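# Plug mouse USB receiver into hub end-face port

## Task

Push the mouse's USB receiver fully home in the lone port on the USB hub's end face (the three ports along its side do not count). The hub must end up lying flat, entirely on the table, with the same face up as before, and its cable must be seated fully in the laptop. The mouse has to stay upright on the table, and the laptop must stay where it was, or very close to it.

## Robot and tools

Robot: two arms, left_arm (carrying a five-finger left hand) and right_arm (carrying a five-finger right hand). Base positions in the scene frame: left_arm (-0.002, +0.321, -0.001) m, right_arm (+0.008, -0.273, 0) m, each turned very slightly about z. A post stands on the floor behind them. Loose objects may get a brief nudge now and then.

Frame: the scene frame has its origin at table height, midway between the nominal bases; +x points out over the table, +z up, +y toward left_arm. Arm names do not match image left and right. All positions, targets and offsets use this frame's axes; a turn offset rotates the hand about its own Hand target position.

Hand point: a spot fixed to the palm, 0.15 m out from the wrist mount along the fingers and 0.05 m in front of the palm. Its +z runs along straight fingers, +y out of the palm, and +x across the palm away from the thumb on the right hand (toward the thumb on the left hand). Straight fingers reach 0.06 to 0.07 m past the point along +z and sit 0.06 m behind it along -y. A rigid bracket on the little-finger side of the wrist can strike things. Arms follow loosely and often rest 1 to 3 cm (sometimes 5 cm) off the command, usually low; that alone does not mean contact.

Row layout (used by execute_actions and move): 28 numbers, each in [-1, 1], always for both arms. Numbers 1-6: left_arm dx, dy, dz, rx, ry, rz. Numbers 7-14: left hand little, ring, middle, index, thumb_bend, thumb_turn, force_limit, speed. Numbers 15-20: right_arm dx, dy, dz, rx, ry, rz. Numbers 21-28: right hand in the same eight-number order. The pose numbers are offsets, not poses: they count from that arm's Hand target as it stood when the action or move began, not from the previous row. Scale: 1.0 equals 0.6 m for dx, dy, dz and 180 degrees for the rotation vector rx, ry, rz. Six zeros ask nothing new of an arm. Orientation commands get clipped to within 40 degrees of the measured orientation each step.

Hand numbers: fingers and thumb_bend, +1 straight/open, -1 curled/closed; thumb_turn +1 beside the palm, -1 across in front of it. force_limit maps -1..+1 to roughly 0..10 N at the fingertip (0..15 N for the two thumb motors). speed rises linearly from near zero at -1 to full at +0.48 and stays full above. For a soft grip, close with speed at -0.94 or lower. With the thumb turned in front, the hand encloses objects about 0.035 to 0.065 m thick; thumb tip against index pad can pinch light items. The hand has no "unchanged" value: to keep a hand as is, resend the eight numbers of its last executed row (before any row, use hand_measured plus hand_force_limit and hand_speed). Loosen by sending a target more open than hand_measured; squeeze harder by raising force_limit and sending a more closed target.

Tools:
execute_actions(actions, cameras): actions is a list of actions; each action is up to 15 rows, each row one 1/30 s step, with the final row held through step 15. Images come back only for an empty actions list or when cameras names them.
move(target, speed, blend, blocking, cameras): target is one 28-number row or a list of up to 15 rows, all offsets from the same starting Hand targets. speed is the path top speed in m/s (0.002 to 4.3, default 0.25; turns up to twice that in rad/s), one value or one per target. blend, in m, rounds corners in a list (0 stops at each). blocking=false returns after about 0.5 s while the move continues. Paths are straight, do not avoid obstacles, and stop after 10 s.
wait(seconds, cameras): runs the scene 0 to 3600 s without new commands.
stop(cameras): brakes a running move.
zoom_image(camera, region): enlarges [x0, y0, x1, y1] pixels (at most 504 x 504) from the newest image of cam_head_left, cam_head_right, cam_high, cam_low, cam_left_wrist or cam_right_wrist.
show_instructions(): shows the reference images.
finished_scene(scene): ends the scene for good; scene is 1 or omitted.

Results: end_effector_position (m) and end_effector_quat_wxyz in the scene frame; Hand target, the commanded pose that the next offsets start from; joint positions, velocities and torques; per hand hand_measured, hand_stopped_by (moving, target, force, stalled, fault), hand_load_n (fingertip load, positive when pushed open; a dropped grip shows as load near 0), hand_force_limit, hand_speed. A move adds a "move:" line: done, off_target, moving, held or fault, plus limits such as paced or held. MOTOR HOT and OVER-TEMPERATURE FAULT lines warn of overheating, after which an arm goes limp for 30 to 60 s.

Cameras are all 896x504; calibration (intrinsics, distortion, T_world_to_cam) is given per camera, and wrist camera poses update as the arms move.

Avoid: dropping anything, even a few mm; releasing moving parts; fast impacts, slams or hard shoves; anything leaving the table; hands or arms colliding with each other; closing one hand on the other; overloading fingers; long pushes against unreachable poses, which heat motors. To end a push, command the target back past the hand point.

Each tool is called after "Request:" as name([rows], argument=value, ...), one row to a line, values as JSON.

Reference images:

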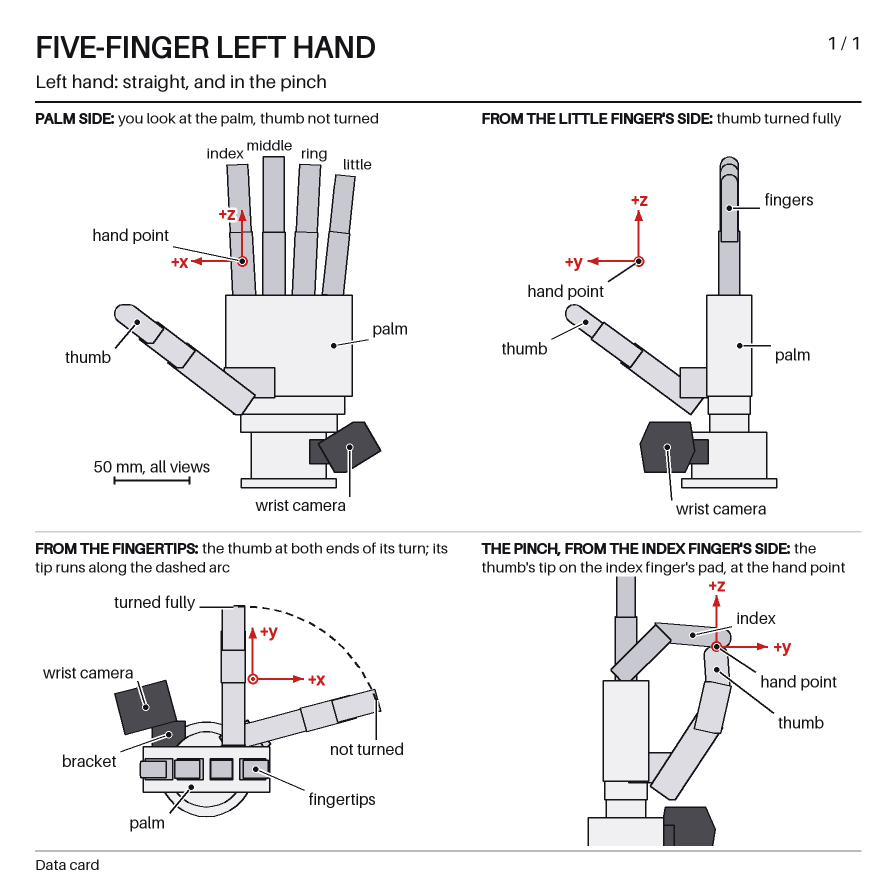

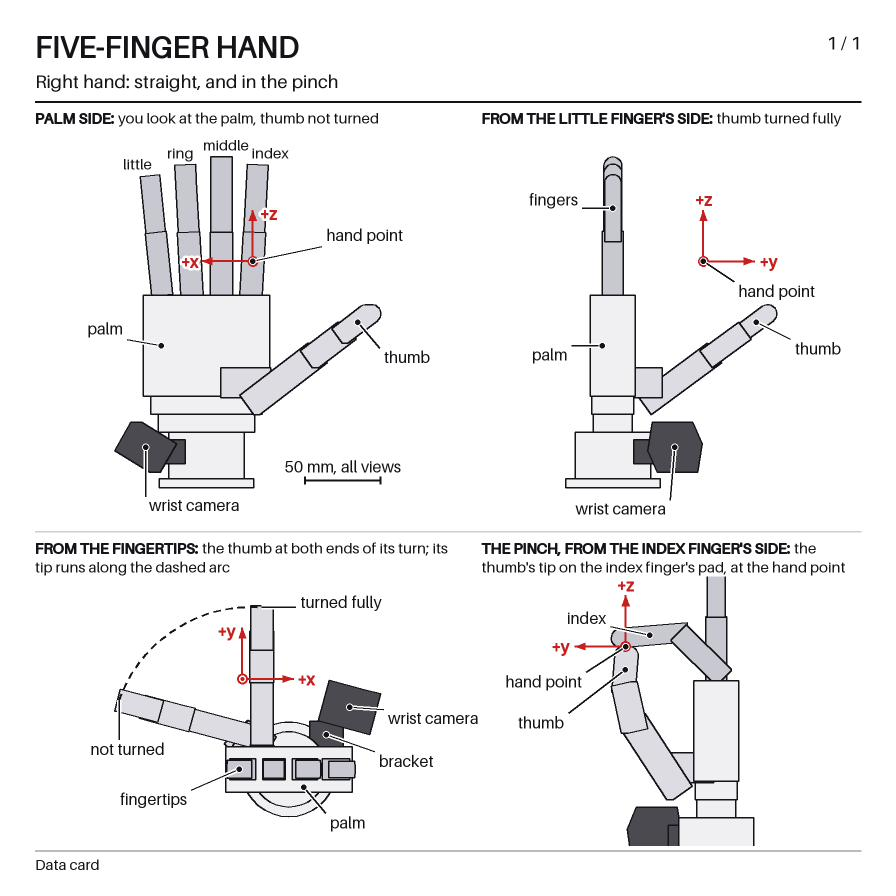

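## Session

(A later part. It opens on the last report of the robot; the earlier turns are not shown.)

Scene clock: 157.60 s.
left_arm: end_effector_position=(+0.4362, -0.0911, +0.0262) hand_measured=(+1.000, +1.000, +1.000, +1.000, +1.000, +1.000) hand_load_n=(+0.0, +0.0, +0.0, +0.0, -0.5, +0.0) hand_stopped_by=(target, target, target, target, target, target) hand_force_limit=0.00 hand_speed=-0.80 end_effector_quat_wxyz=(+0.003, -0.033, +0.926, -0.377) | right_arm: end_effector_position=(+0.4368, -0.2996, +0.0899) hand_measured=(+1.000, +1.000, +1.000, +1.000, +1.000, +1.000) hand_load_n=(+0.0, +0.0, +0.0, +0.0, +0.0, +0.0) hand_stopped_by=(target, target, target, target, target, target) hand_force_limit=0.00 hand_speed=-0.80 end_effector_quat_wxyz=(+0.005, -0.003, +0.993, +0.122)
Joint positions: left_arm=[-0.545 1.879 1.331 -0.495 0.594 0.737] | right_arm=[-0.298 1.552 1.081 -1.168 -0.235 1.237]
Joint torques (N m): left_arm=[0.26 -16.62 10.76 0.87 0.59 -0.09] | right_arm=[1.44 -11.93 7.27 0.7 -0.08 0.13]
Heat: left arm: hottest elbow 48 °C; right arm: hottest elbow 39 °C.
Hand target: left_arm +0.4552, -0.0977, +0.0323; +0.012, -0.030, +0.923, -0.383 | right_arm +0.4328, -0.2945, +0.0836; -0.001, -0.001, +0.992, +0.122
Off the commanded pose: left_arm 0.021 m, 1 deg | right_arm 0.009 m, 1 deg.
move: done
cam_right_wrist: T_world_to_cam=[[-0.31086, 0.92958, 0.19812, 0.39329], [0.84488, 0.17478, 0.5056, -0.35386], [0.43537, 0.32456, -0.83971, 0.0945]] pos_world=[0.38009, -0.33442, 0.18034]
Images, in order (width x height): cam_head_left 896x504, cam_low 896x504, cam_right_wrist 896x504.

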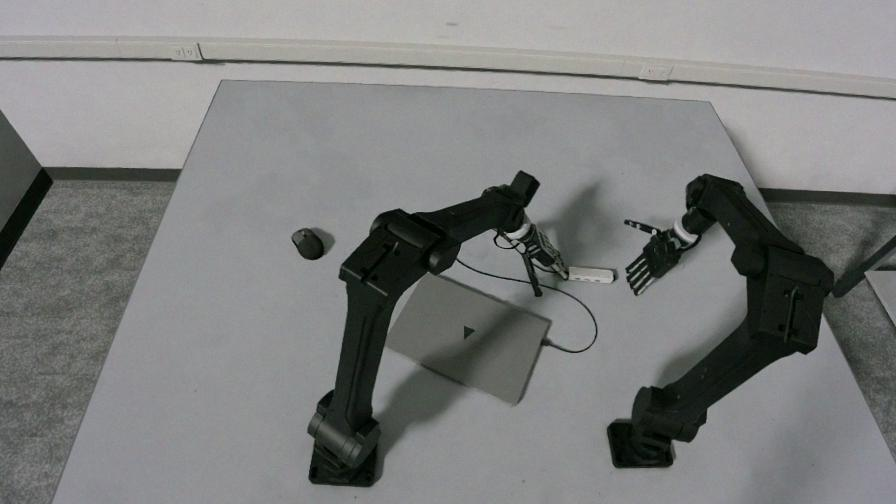

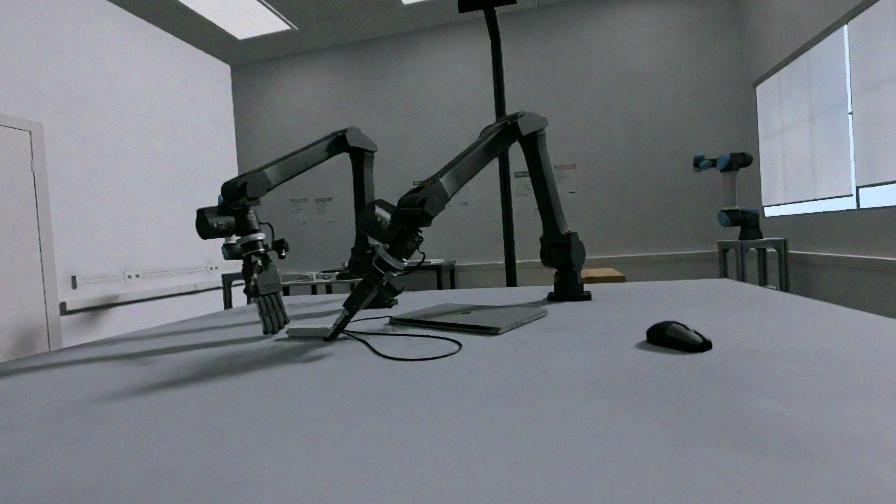

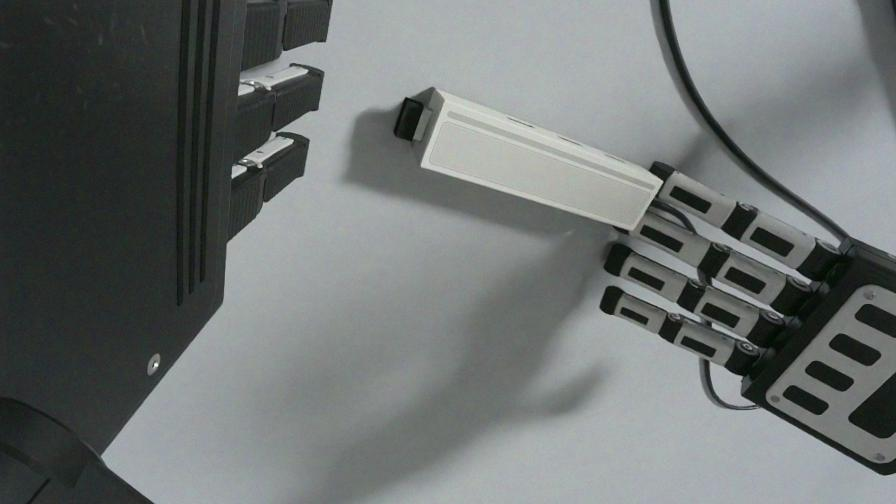

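Request:
move(target=[0,0,0,0,0,0,1,1,1,1,1,1,0,-0.8,0.008,0.035,0.005,0,0,0,1,1,1,1,1,1,0,-0.8], cameras=["cam_head_left","cam_right_wrist","cam_low"], speed=0.04)

Request:
zoom_image(camera="cam_right_wrist", region=[220, 0, 540, 200])

Request:
zoom_image(camera="cam_low", region=[220, 270, 360, 360])

Scene clock: 160.33 s.
left_arm: end_effector_position=(+0.4362, -0.0911, +0.0262) hand_measured=(+1.000, +1.000, +1.000, +1.000, +1.000, +1.000) hand_load_n=(-0.5, +0.0, +0.0, +0.0, +0.0, +0.0) hand_stopped_by=(target, target, target, target, target, target) hand_force_limit=0.00 hand_speed=-0.80 end_effector_quat_wxyz=(+0.003, -0.033, +0.926, -0.377) | right_arm: end_effector_position=(+0.4421, -0.2783, +0.0895) hand_measured=(+1.000, +1.000, +1.000, +1.000, +1.000, +1.000) hand_load_n=(+0.0, +0.0, +0.0, +0.0, +0.0, +0.0) hand_stopped_by=(target, target, target, target, target, target) hand_force_limit=0.00 hand_speed=-0.80 end_effector_quat_wxyz=(+0.001, -0.004, +0.993, +0.121)
Joint positions: left_arm=[-0.545 1.879 1.331 -0.495 0.594 0.737] | right_arm=[-0.244 1.552 1.081 -1.163 -0.235 1.29]
Joint torques (N m): left_arm=[0.26 -16.62 10.74 0.88 0.59 -0.09] | right_arm=[1.85 -11.99 7.28 0.79 -0.18 0.12]
Heat: left arm: hottest elbow 48 °C; right arm: hottest elbow 39 °C.
Hand target: left_arm +0.4552, -0.0977, +0.0323; +0.012, -0.030, +0.923, -0.383 | right_arm +0.4377, -0.2735, +0.0865; -0.001, -0.001, +0.993, +0.122
Off the commanded pose: left_arm 0.021 m, 1 deg | right_arm 0.007 m, 0 deg.
move: done
cam_right_wrist: T_world_to_cam=[[-0.31147, 0.92912, 0.19931, 0.37533], [0.84834, 0.17738, 0.49885, -0.36207], [0.42813, 0.32446, -0.84346, 0.08848]] pos_world=[0.38619, -0.31321, 0.18044]
Images, in order (width x height): cam_head_left 896x504, cam_low 896x504, cam_right_wrist 896x504.

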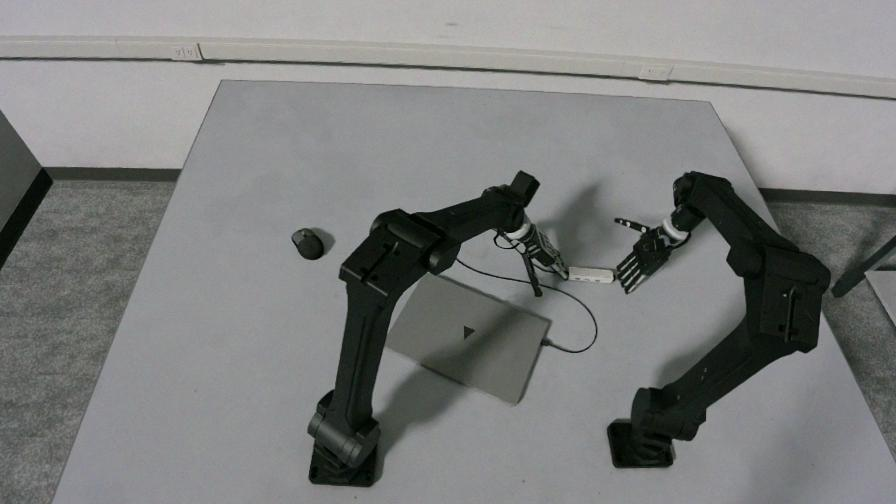

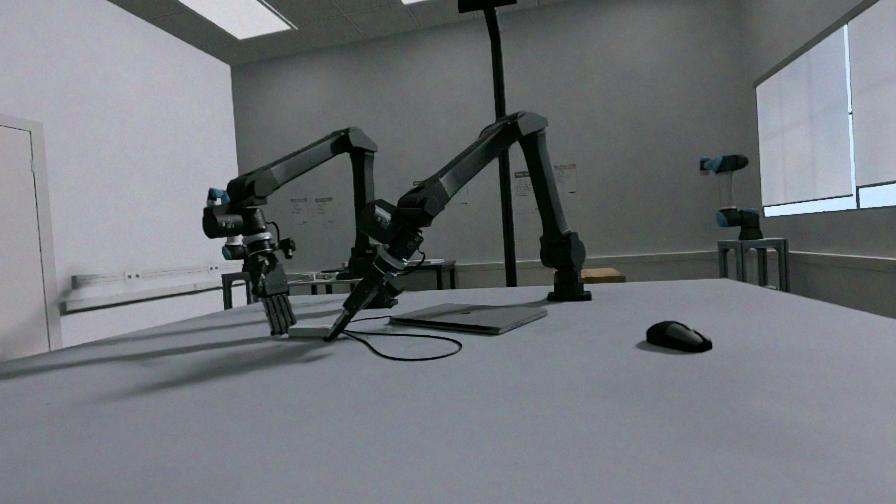

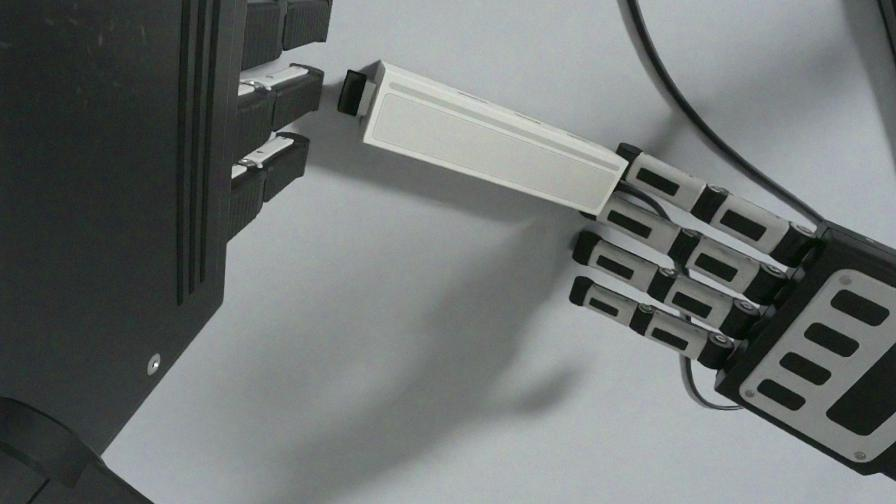

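Scaled by 1.575 from the camera's image (finer frame: 1280x720).

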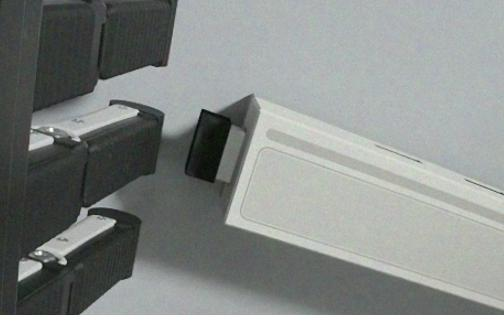

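Scaled by 3.600 from the camera's image (finer frame: 1280x720).

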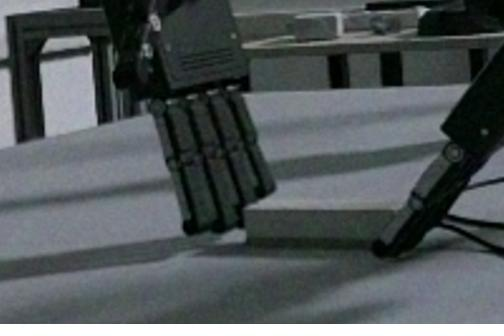

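Request:
move(target=[0,0,0,0,0,0,1,1,1,1,1,1,0,-0.8,-0.012,0.02,-0.002,0,0,0,1,1,1,1,1,1,0,-0.8], cameras=["cam_head_left","cam_right_wrist","cam_low"], speed=0.03)

Request:
zoom_image(camera="cam_right_wrist", region=[220, 0, 540, 200])

Request:
zoom_image(camera="cam_low", region=[220, 270, 360, 360])

Scene clock: 162.07 s.
left_arm: end_effector_position=(+0.4362, -0.0911, +0.0262) hand_measured=(+1.000, +1.000, +1.000, +1.000, +1.000, +1.000) hand_load_n=(+0.0, +0.0, +0.0, -0.5, +0.0, +0.0) hand_stopped_by=(target, target, target, target, target, target) hand_force_limit=0.00 hand_speed=-0.80 end_effector_quat_wxyz=(+0.003, -0.033, +0.926, -0.377) | right_arm: end_effector_position=(+0.4346, -0.2686, +0.0858) hand_measured=(+1.000, +1.000, +1.000, +1.000, +1.000, +1.000) hand_load_n=(+0.0, +0.0, +0.0, +0.0, +0.0, +0.0) hand_stopped_by=(target, target, target, target, target, target) hand_force_limit=0.00 hand_speed=-0.80 end_effector_quat_wxyz=(-0.001, -0.001, +0.993, +0.121)
Joint positions: left_arm=[-0.545 1.879 1.331 -0.495 0.594 0.737] | right_arm=[-0.225 1.533 1.048 -1.149 -0.234 1.316]
Joint torques (N m): left_arm=[0.21 -16.62 10.76 0.87 0.59 -0.09] | right_arm=[2.02 -13.04 7.19 0.57 -0.35 0.15]
Heat: left arm: hottest elbow 48 °C; right arm: hottest elbow 39 °C.
Hand target: left_arm +0.4552, -0.0977, +0.0323; +0.012, -0.030, +0.923, -0.383 | right_arm +0.4306, -0.2614, +0.0855; -0.001, -0.001, +0.992, +0.122
Off the commanded pose: left_arm 0.021 m, 1 deg | right_arm 0.008 m, 0 deg.
move: done
cam_right_wrist: T_world_to_cam=[[-0.30482, 0.93111, 0.20032, 0.3622], [0.85199, 0.17258, 0.4943, -0.35811], [0.42567, 0.32134, -0.8459, 0.08579]] pos_world=[0.379, -0.30302, 0.17703]
Images, in order (width x height): cam_head_left 896x504, cam_low 896x504, cam_right_wrist 896x504.

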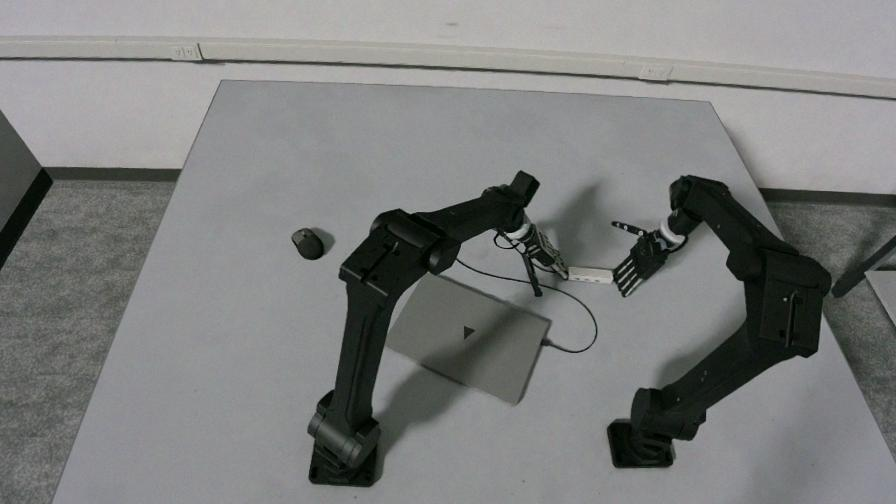

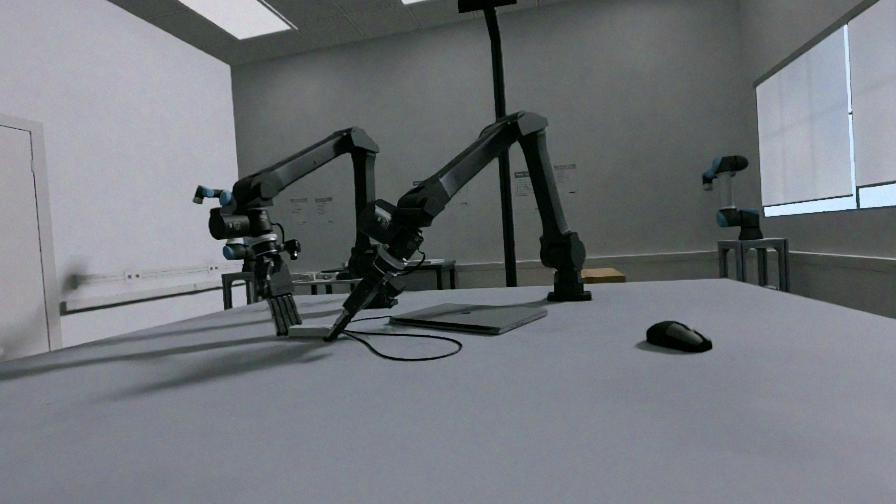

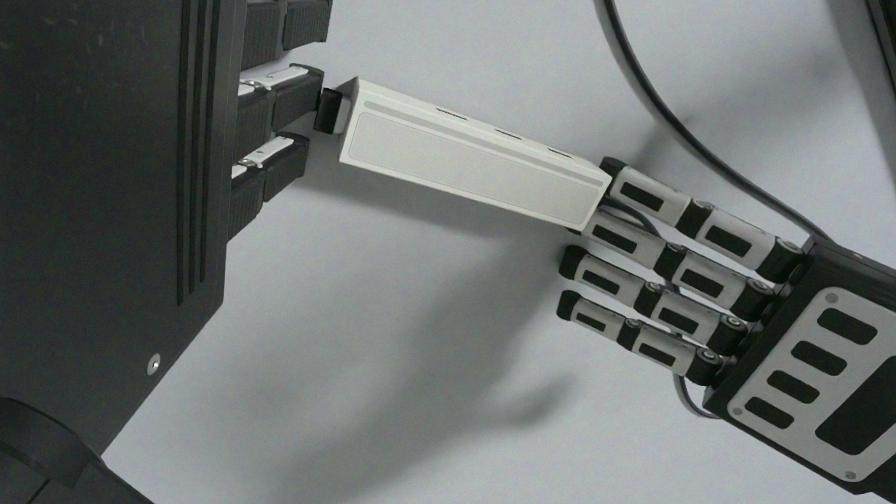

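Scaled by 1.575 from the camera's image (finer frame: 1280x720).

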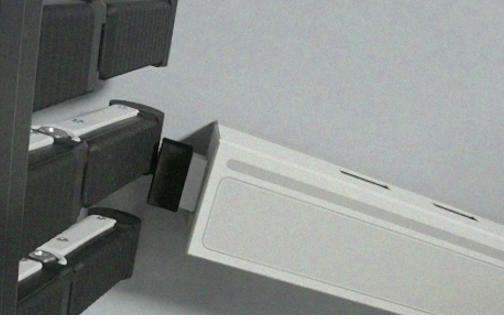

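Scaled by 3.600 from the camera's image (finer frame: 1280x720).

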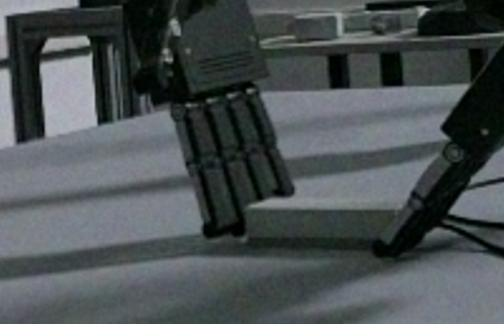

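Request:
move([
  [0,0,0,0,0,0,1,1,1,1,1,1,0,-0.8,0.005,-0.025,0.004,0,0,0,1,1,1,1,1,1,0,-0.8],
  [0,0,0,0,0,0,1,1,1,1,1,1,0,-0.8,0.013,-0.004,0.004,0,0,0,1,1,1,1,1,1,0,-0.8],
], cameras=["cam_head_left","cam_right_wrist","cam_low"], speed=0.03)

Request:
zoom_image(camera="cam_right_wrist", region=[220, 0, 540, 200])

Request:
zoom_image(camera="cam_low", region=[220, 270, 360, 360])

Scene clock: 165.70 s.
left_arm: end_effector_position=(+0.4364, -0.0909, +0.0262) hand_measured=(+1.000, +1.000, +1.000, +1.000, +1.000, +1.000) hand_load_n=(+0.0, +0.0, +0.0, -0.5, +0.0, +0.0) hand_stopped_by=(target, target, target, target, target, target) hand_force_limit=0.00 hand_speed=-0.80 end_effector_quat_wxyz=(+0.003, -0.033, +0.926, -0.377) | right_arm: end_effector_position=(+0.4340, -0.2688, +0.0860) hand_measured=(+1.000, +1.000, +1.000, +1.000, +1.000, +1.000) hand_load_n=(+0.0, +0.0, -0.5, +0.0, +0.0, +0.0) hand_stopped_by=(target, target, target, target, target, target) hand_force_limit=0.00 hand_speed=-0.80 end_effector_quat_wxyz=(-0.002, +0.000, +0.993, +0.121)
Joint positions: left_arm=[-0.544 1.879 1.331 -0.495 0.594 0.737] | right_arm=[-0.226 1.533 1.049 -1.152 -0.235 1.315]
Joint torques (N m): left_arm=[0.26 -16.62 10.76 0.85 0.59 -0.09] | right_arm=[2.2 -11.34 9.35 0.7 -0.29 0.15]
Heat: left arm: hottest elbow 48 °C; right arm: hottest elbow 39 °C.
Hand target: left_arm +0.4553, -0.0976, +0.0323; +0.012, -0.030, +0.923, -0.383 | right_arm +0.4383, -0.2640, +0.0879; -0.001, -0.001, +0.992, +0.122
Off the commanded pose: left_arm 0.021 m, 1 deg | right_arm 0.007 m, 0 deg.
move: done
cam_right_wrist: T_world_to_cam=[[-0.30431, 0.93093, 0.20192, 0.36186], [0.85309, 0.17202, 0.49259, -0.35813], [0.42383, 0.32215, -0.84651, 0.0874]] pos_world=[0.3786, -0.30342, 0.17733]
Images, in order (width x height): cam_head_left 896x504, cam_low 896x504, cam_right_wrist 896x504.

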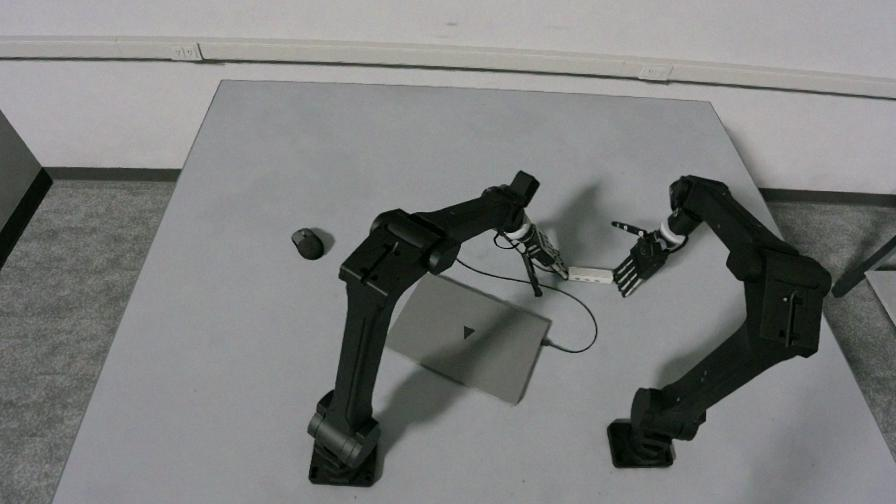

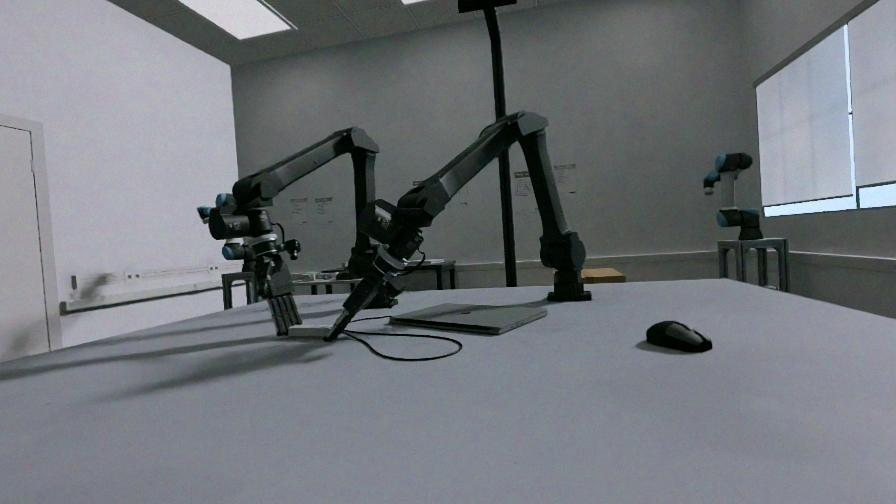

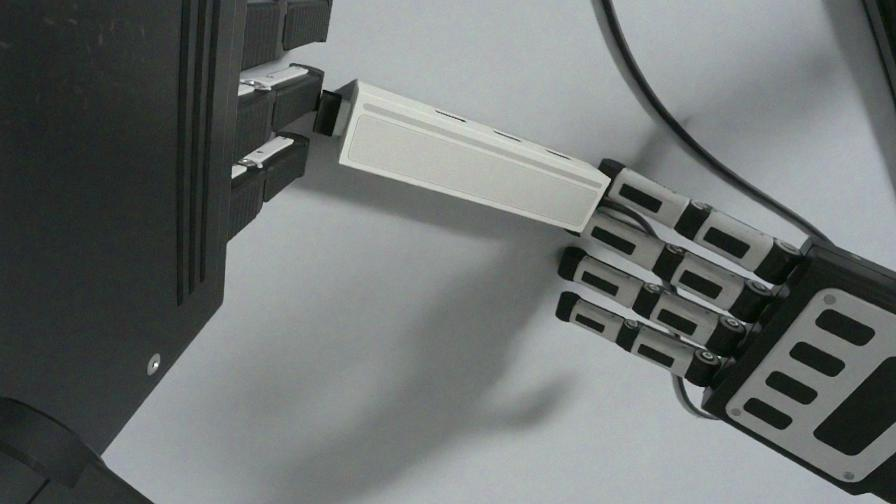

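Scaled by 1.575 from the camera's image (finer frame: 1280x720).

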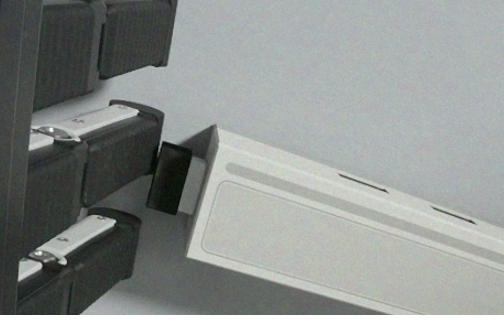

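Scaled by 3.600 from the camera's image (finer frame: 1280x720).

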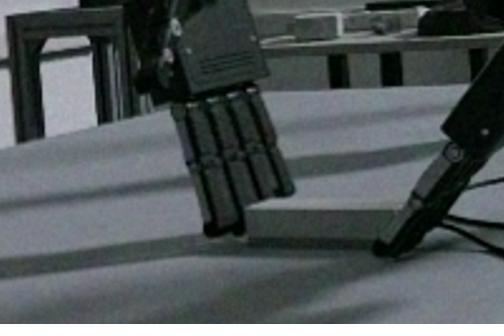

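Request:
move([
  [0,0,0,0,0,0,1,1,1,1,1,1,0,-0.8,0.016,-0.045,0.0,0,0,0,1,1,1,1,1,1,0,-0.8],
  [0,0,0,0,0,0,1,1,1,1,1,1,0,-0.8,0.0,-0.002,0.0,0,0,0,1,1,1,1,1,1,0,-0.8],
], cameras=["cam_head_left","cam_right_wrist","cam_low"], speed=0.05)

Request:
zoom_image(camera="cam_right_wrist", region=[220, 0, 540, 200])

Request:
zoom_image(camera="cam_low", region=[220, 270, 360, 360])

Scene clock: 169.03 s.
left_arm: end_effector_position=(+0.4364, -0.0909, +0.0262) hand_measured=(+1.000, +1.000, +1.000, +1.000, +1.000, +1.000) hand_load_n=(+0.0, -0.5, +0.0, +0.0, +0.0, -0.5) hand_stopped_by=(target, target, target, target, target, target) hand_force_limit=0.00 hand_speed=-0.80 end_effector_quat_wxyz=(+0.003, -0.033, +0.926, -0.377) | right_arm: end_effector_position=(+0.4351, -0.2691, +0.0834) hand_measured=(+1.000, +1.000, +1.000, +1.000, +1.000, +1.000) hand_load_n=(+0.0, +0.0, +0.0, +0.0, -0.5, +0.0) hand_stopped_by=(target, target, target, target, target, target) hand_force_limit=0.00 hand_speed=-0.80 end_effector_quat_wxyz=(-0.009, -0.001, +0.992, +0.123)
Joint positions: left_arm=[-0.544 1.879 1.331 -0.495 0.594 0.737] | right_arm=[-0.226 1.548 1.058 -1.16 -0.235 1.311]
Joint torques (N m): left_arm=[0.21 -16.62 10.76 0.88 0.59 -0.09] | right_arm=[1.96 -12.4 8.54 0.81 -0.31 0.12]
Heat: left arm: hottest elbow 48 °C; right arm: hottest elbow 39 °C.
Hand target: left_arm +0.4553, -0.0976, +0.0323; +0.012, -0.030, +0.923, -0.383 | right_arm +0.4382, -0.2652, +0.0877; -0.001, -0.001, +0.993, +0.122
Off the commanded pose: left_arm 0.021 m, 1 deg | right_arm 0.007 m, 1 deg.
move: done
cam_right_wrist: T_world_to_cam=[[-0.3051, 0.92908, 0.20909, 0.36213], [0.85867, 0.17343, 0.48229, -0.35896], [0.41183, 0.32669, -0.85069, 0.09159]] pos_world=[0.38099, -0.30412, 0.17532]
Images, in order (width x height): cam_head_left 896x504, cam_low 896x504, cam_right_wrist 896x504.

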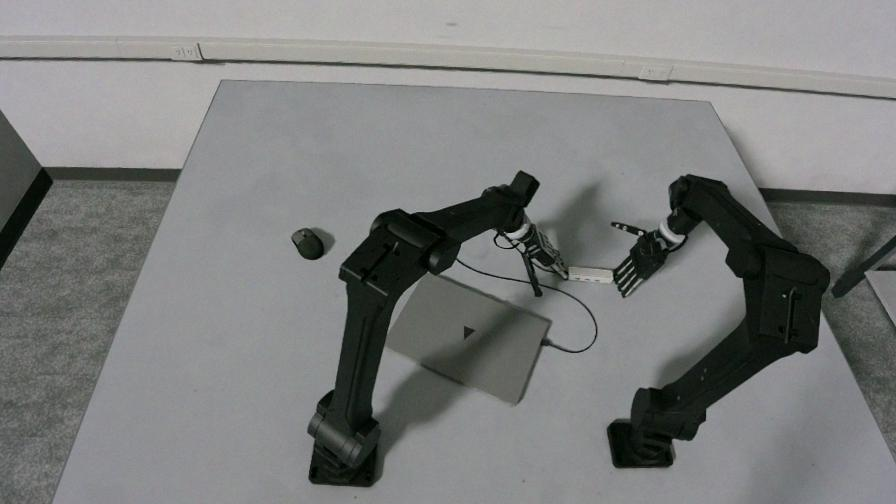

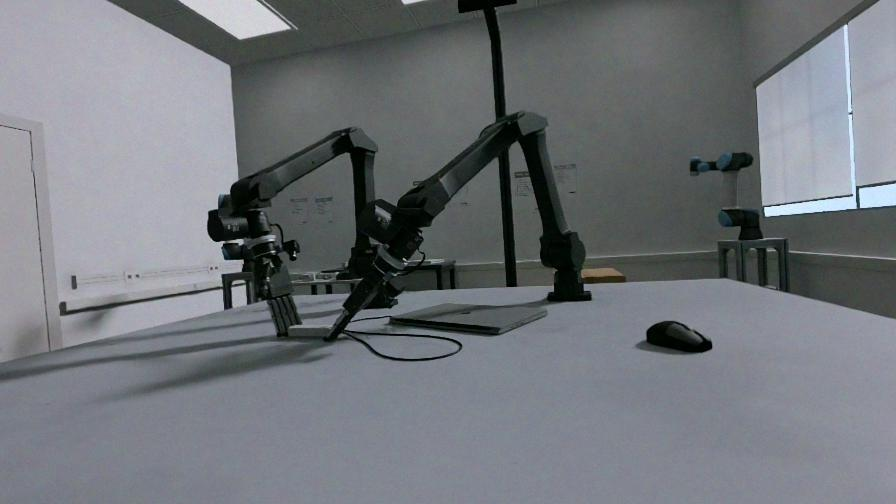

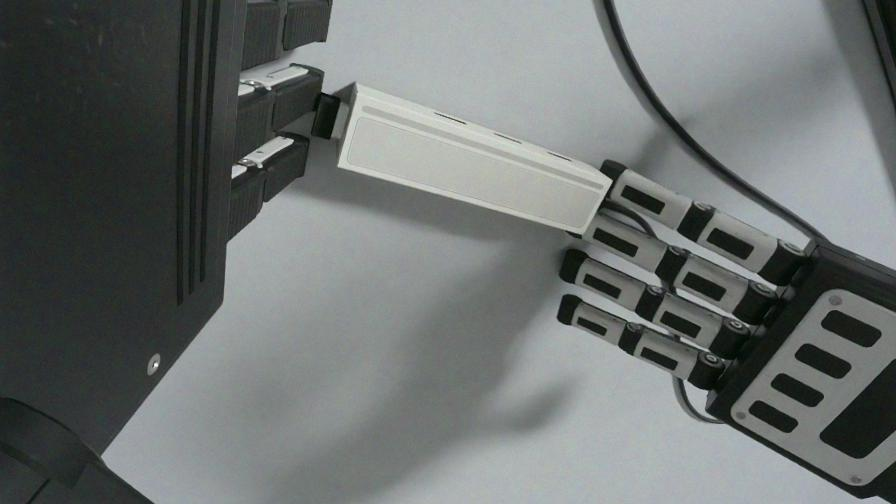

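Scaled by 1.575 from the camera's image (finer frame: 1280x720).

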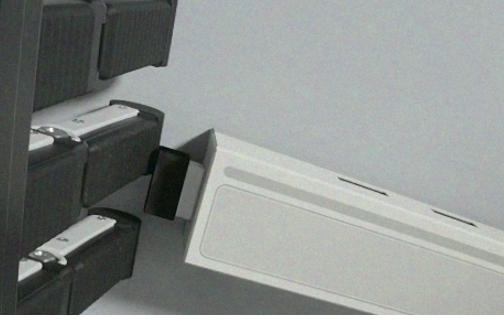

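Scaled by 3.600 from the camera's image (finer frame: 1280x720).

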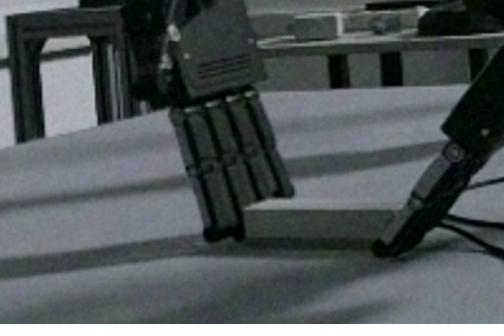

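Request:
move([
  [0,0,0,0,0,0,1,1,1,1,1,1,0,-0.8,0.0,-0.05,0.012,0,0,0,1,1,1,1,1,1,0,-0.8],
  [0,0,0,0,0,0,1,1,1,1,1,1,0,-0.8,0.022,-0.035,0.007,0,0,0,1,1,1,1,1,1,0,-0.8],
], cameras=["cam_head_left","cam_right_wrist","cam_low"], speed=0.05)

Request:
zoom_image(camera="cam_right_wrist", region=[220, 0, 540, 200])

Scene clock: 171.87 s.
left_arm: end_effector_position=(+0.4364, -0.0909, +0.0262) hand_measured=(+1.000, +1.000, +1.000, +1.000, +1.000, +1.000) hand_load_n=(-0.5, +0.0, +0.0, -0.5, +0.0, +0.0) hand_stopped_by=(target, target, target, target, target, target) hand_force_limit=0.00 hand_speed=-0.80 end_effector_quat_wxyz=(+0.003, -0.033, +0.926, -0.377) | right_arm: end_effector_position=(+0.4321, -0.2843, +0.0882) hand_measured=(+1.000, +1.000, +1.000, +1.000, +1.000, +1.000) hand_load_n=(+0.0, +0.0, +0.0, +0.0, +0.0, +0.0) hand_stopped_by=(target, target, target, target, target, target) hand_force_limit=0.00 hand_speed=-0.80 end_effector_quat_wxyz=(-0.009, -0.002, +0.992, +0.125)
Joint positions: left_arm=[-0.544 1.879 1.331 -0.495 0.594 0.737] | right_arm=[-0.265 1.548 1.071 -1.184 -0.234 1.269]
Joint torques (N m): left_arm=[0.21 -16.67 10.76 0.87 0.59 -0.09] | right_arm=[1.14 -9.52 12.63 0.49 -0.21 0.18]
Heat: left arm: hottest elbow 48 °C; right arm: hottest elbow 40 °C.
Hand target: left_arm +0.4553, -0.0976, +0.0323; +0.012, -0.030, +0.923, -0.383 | right_arm +0.4515, -0.2862, +0.0921; -0.001, -0.001, +0.993, +0.122
Off the commanded pose: left_arm 0.021 m, 1 deg | right_arm 0.020 m, 1 deg.
move: off_target (right_arm)
cam_right_wrist: T_world_to_cam=[[-0.3059, 0.92808, 0.21236, 0.37421], [0.85881, 0.17272, 0.48229, -0.35621], [0.41093, 0.32991, -0.84988, 0.10319]] pos_world=[0.37799, -0.31982, 0.18003]
Images, in order (width x height): cam_head_left 896x504, cam_low 896x504, cam_right_wrist 896x504.

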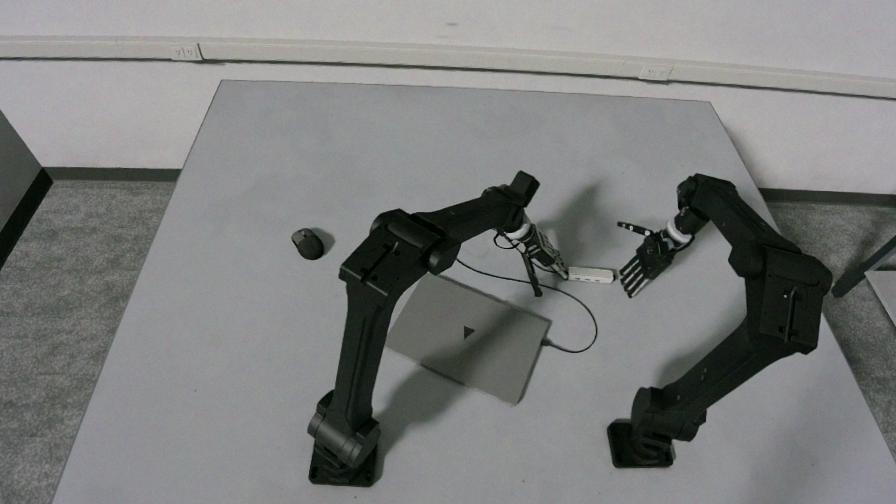

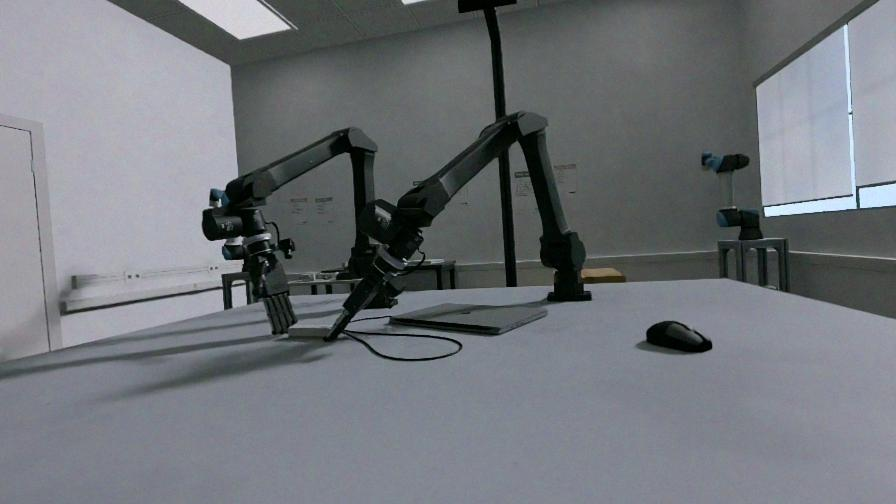

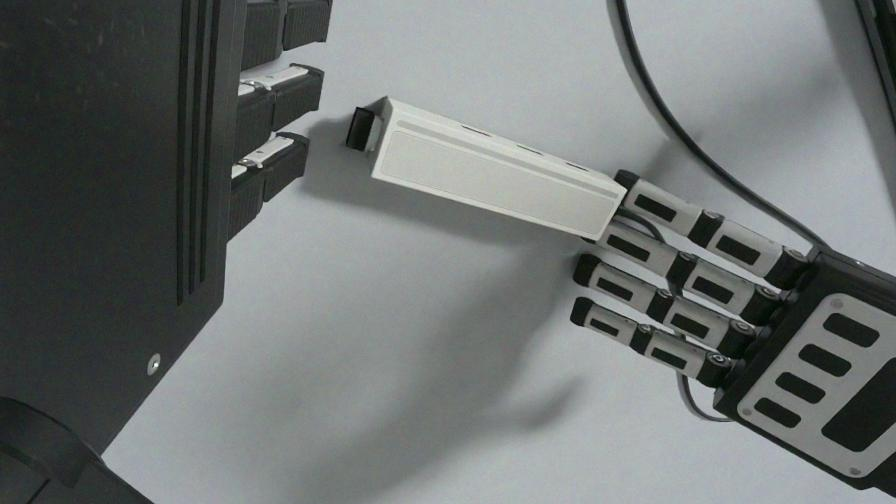

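Scaled by 1.575 from the camera's image (finer frame: 1280x720).

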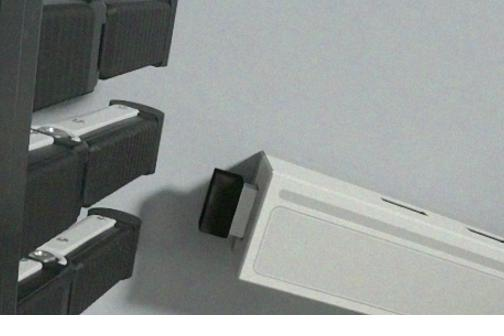

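Request:
move(target=[0,0,0,0,0,0,1,1,1,1,1,1,0,-0.8,0.015,0.0,0.0,0,0,0,1,1,1,1,1,1,0,-0.8], cameras=[], speed=0.05)

Scene clock: 173.13 s.
left_arm: end_effector_position=(+0.4364, -0.0909, +0.0262) hand_measured=(+1.000, +1.000, +1.000, +1.000, +1.000, +1.000) hand_load_n=(+0.0, +0.0, +0.0, +0.0, +0.0, +0.0) hand_stopped_by=(target, target, target, target, target, target) hand_force_limit=0.00 hand_speed=-0.80 end_effector_quat_wxyz=(+0.003, -0.033, +0.926, -0.377) | right_arm: end_effector_position=(+0.4410, -0.2852, +0.0877) hand_measured=(+1.000, +1.000, +1.000, +1.000, +1.000, +1.000) hand_load_n=(+0.0, +0.0, +0.0, +0.0, +0.0, +0.0) hand_stopped_by=(target, target, target, target, target, target) hand_force_limit=0.00 hand_speed=-0.80 end_effector_quat_wxyz=(-0.009, -0.001, +0.992, +0.124)
Joint positions: left_arm=[-0.544 1.879 1.331 -0.495 0.594 0.737] | right_arm=[-0.261 1.569 1.095 -1.184 -0.234 1.275]
Joint torques (N m): left_arm=[0.26 -16.67 10.76 0.87 0.59 -0.09] | right_arm=[1.9 -9 12.71 0.62 -0.28 0.16]
Heat: left arm: hottest elbow 48 °C; right arm: hottest elbow 40 °C.
Hand target: left_arm +0.4553, -0.0976, +0.0323; +0.012, -0.030, +0.923, -0.383 | right_arm +0.4605, -0.2861, +0.0920; -0.001, -0.001, +0.992, +0.122
Off the commanded pose: left_arm 0.021 m, 1 deg | right_arm 0.020 m, 1 deg.
move: off_target (right_arm)

Request:
move(target=[0,0,0,0,0,0,1,1,1,1,1,1,0,-0.8,-0.026,0.03,0.0,0,0,0,1,1,1,1,1,1,0,-0.8], cameras=["cam_right_wrist","cam_low"], speed=0.04)

Request:
zoom_image(camera="cam_right_wrist", region=[220, 0, 540, 200])

Scene clock: 175.17 s.
left_arm: end_effector_position=(+0.4364, -0.0909, +0.0262) hand_measured=(+1.000, +1.000, +1.000, +1.000, +1.000, +1.000) hand_load_n=(+0.0, +0.0, +0.0, +0.0, +0.0, +0.0) hand_stopped_by=(target, target, target, target, target, target) hand_force_limit=0.00 hand_speed=-0.80 end_effector_quat_wxyz=(+0.003, -0.033, +0.926, -0.377) | right_arm: end_effector_position=(+0.4455, -0.2725, +0.0906) hand_measured=(+1.000, +1.000, +1.000, +1.000, +1.000, +1.000) hand_load_n=(+0.0, +0.0, +0.0, +0.0, +0.0, +0.0) hand_stopped_by=(target, target, target, target, target, target) hand_force_limit=0.00 hand_speed=-0.80 end_effector_quat_wxyz=(-0.005, -0.003, +0.992, +0.123)
Joint positions: left_arm=[-0.544 1.879 1.331 -0.495 0.594 0.737] | right_arm=[-0.228 1.561 1.095 -1.176 -0.236 1.307]
Joint torques (N m): left_arm=[0.26 -16.62 10.76 0.85 0.59 -0.09] | right_arm=[1.61 -13.1 7.98 0.9 -0.22 0.19]
Heat: left arm: hottest elbow 48 °C; right arm: hottest elbow 40 °C.
Hand target: left_arm +0.4553, -0.0976, +0.0323; +0.012, -0.030, +0.923, -0.383 | right_arm +0.4448, -0.2681, +0.0920; -0.001, -0.001, +0.993, +0.122
Off the commanded pose: left_arm 0.021 m, 1 deg | right_arm 0.005 m, 0 deg.
move: done
cam_right_wrist: T_world_to_cam=[[-0.30811, 0.92889, 0.20551, 0.36856], [0.85432, 0.17511, 0.48936, -0.36897], [0.41858, 0.32635, -0.84752, 0.09122]] pos_world=[0.39059, -0.30751, 0.18213]
Images, in order (width x height): cam_low 896x504, cam_right_wrist 896x504.

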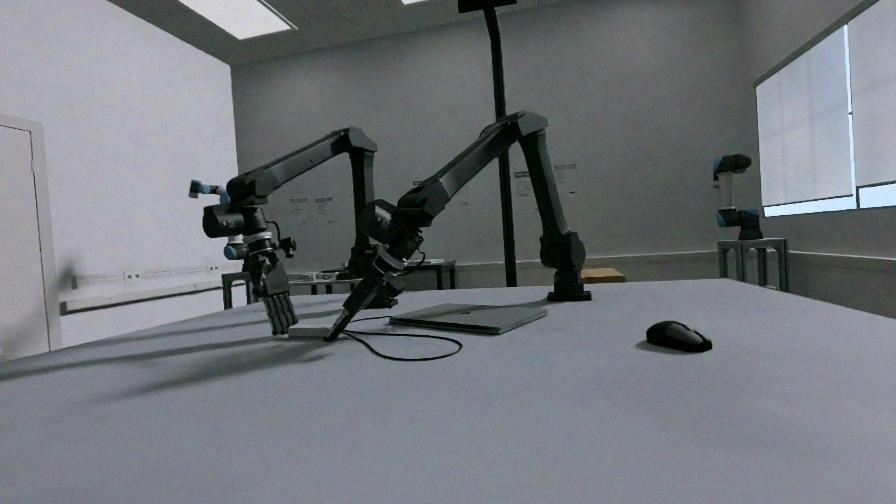

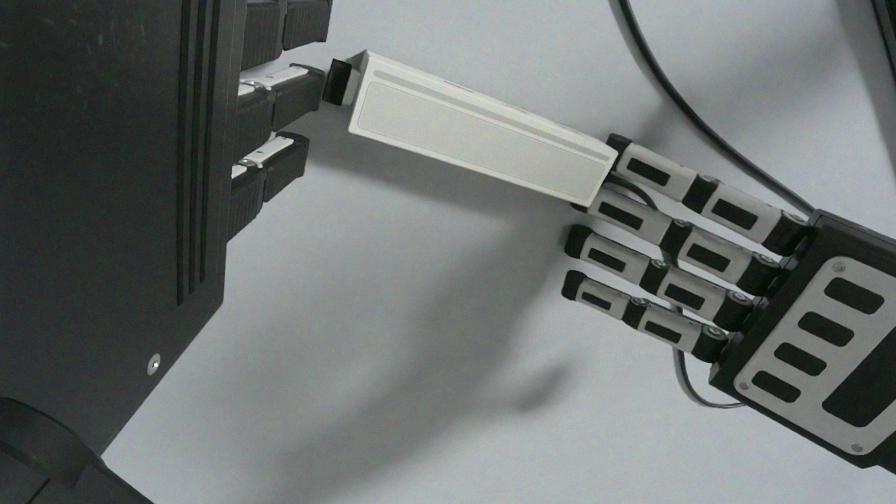

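Scaled by 1.575 from the camera's image (finer frame: 1280x720).

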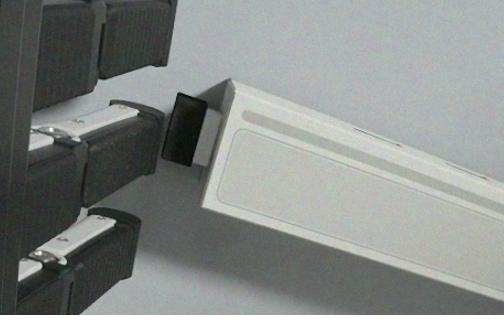

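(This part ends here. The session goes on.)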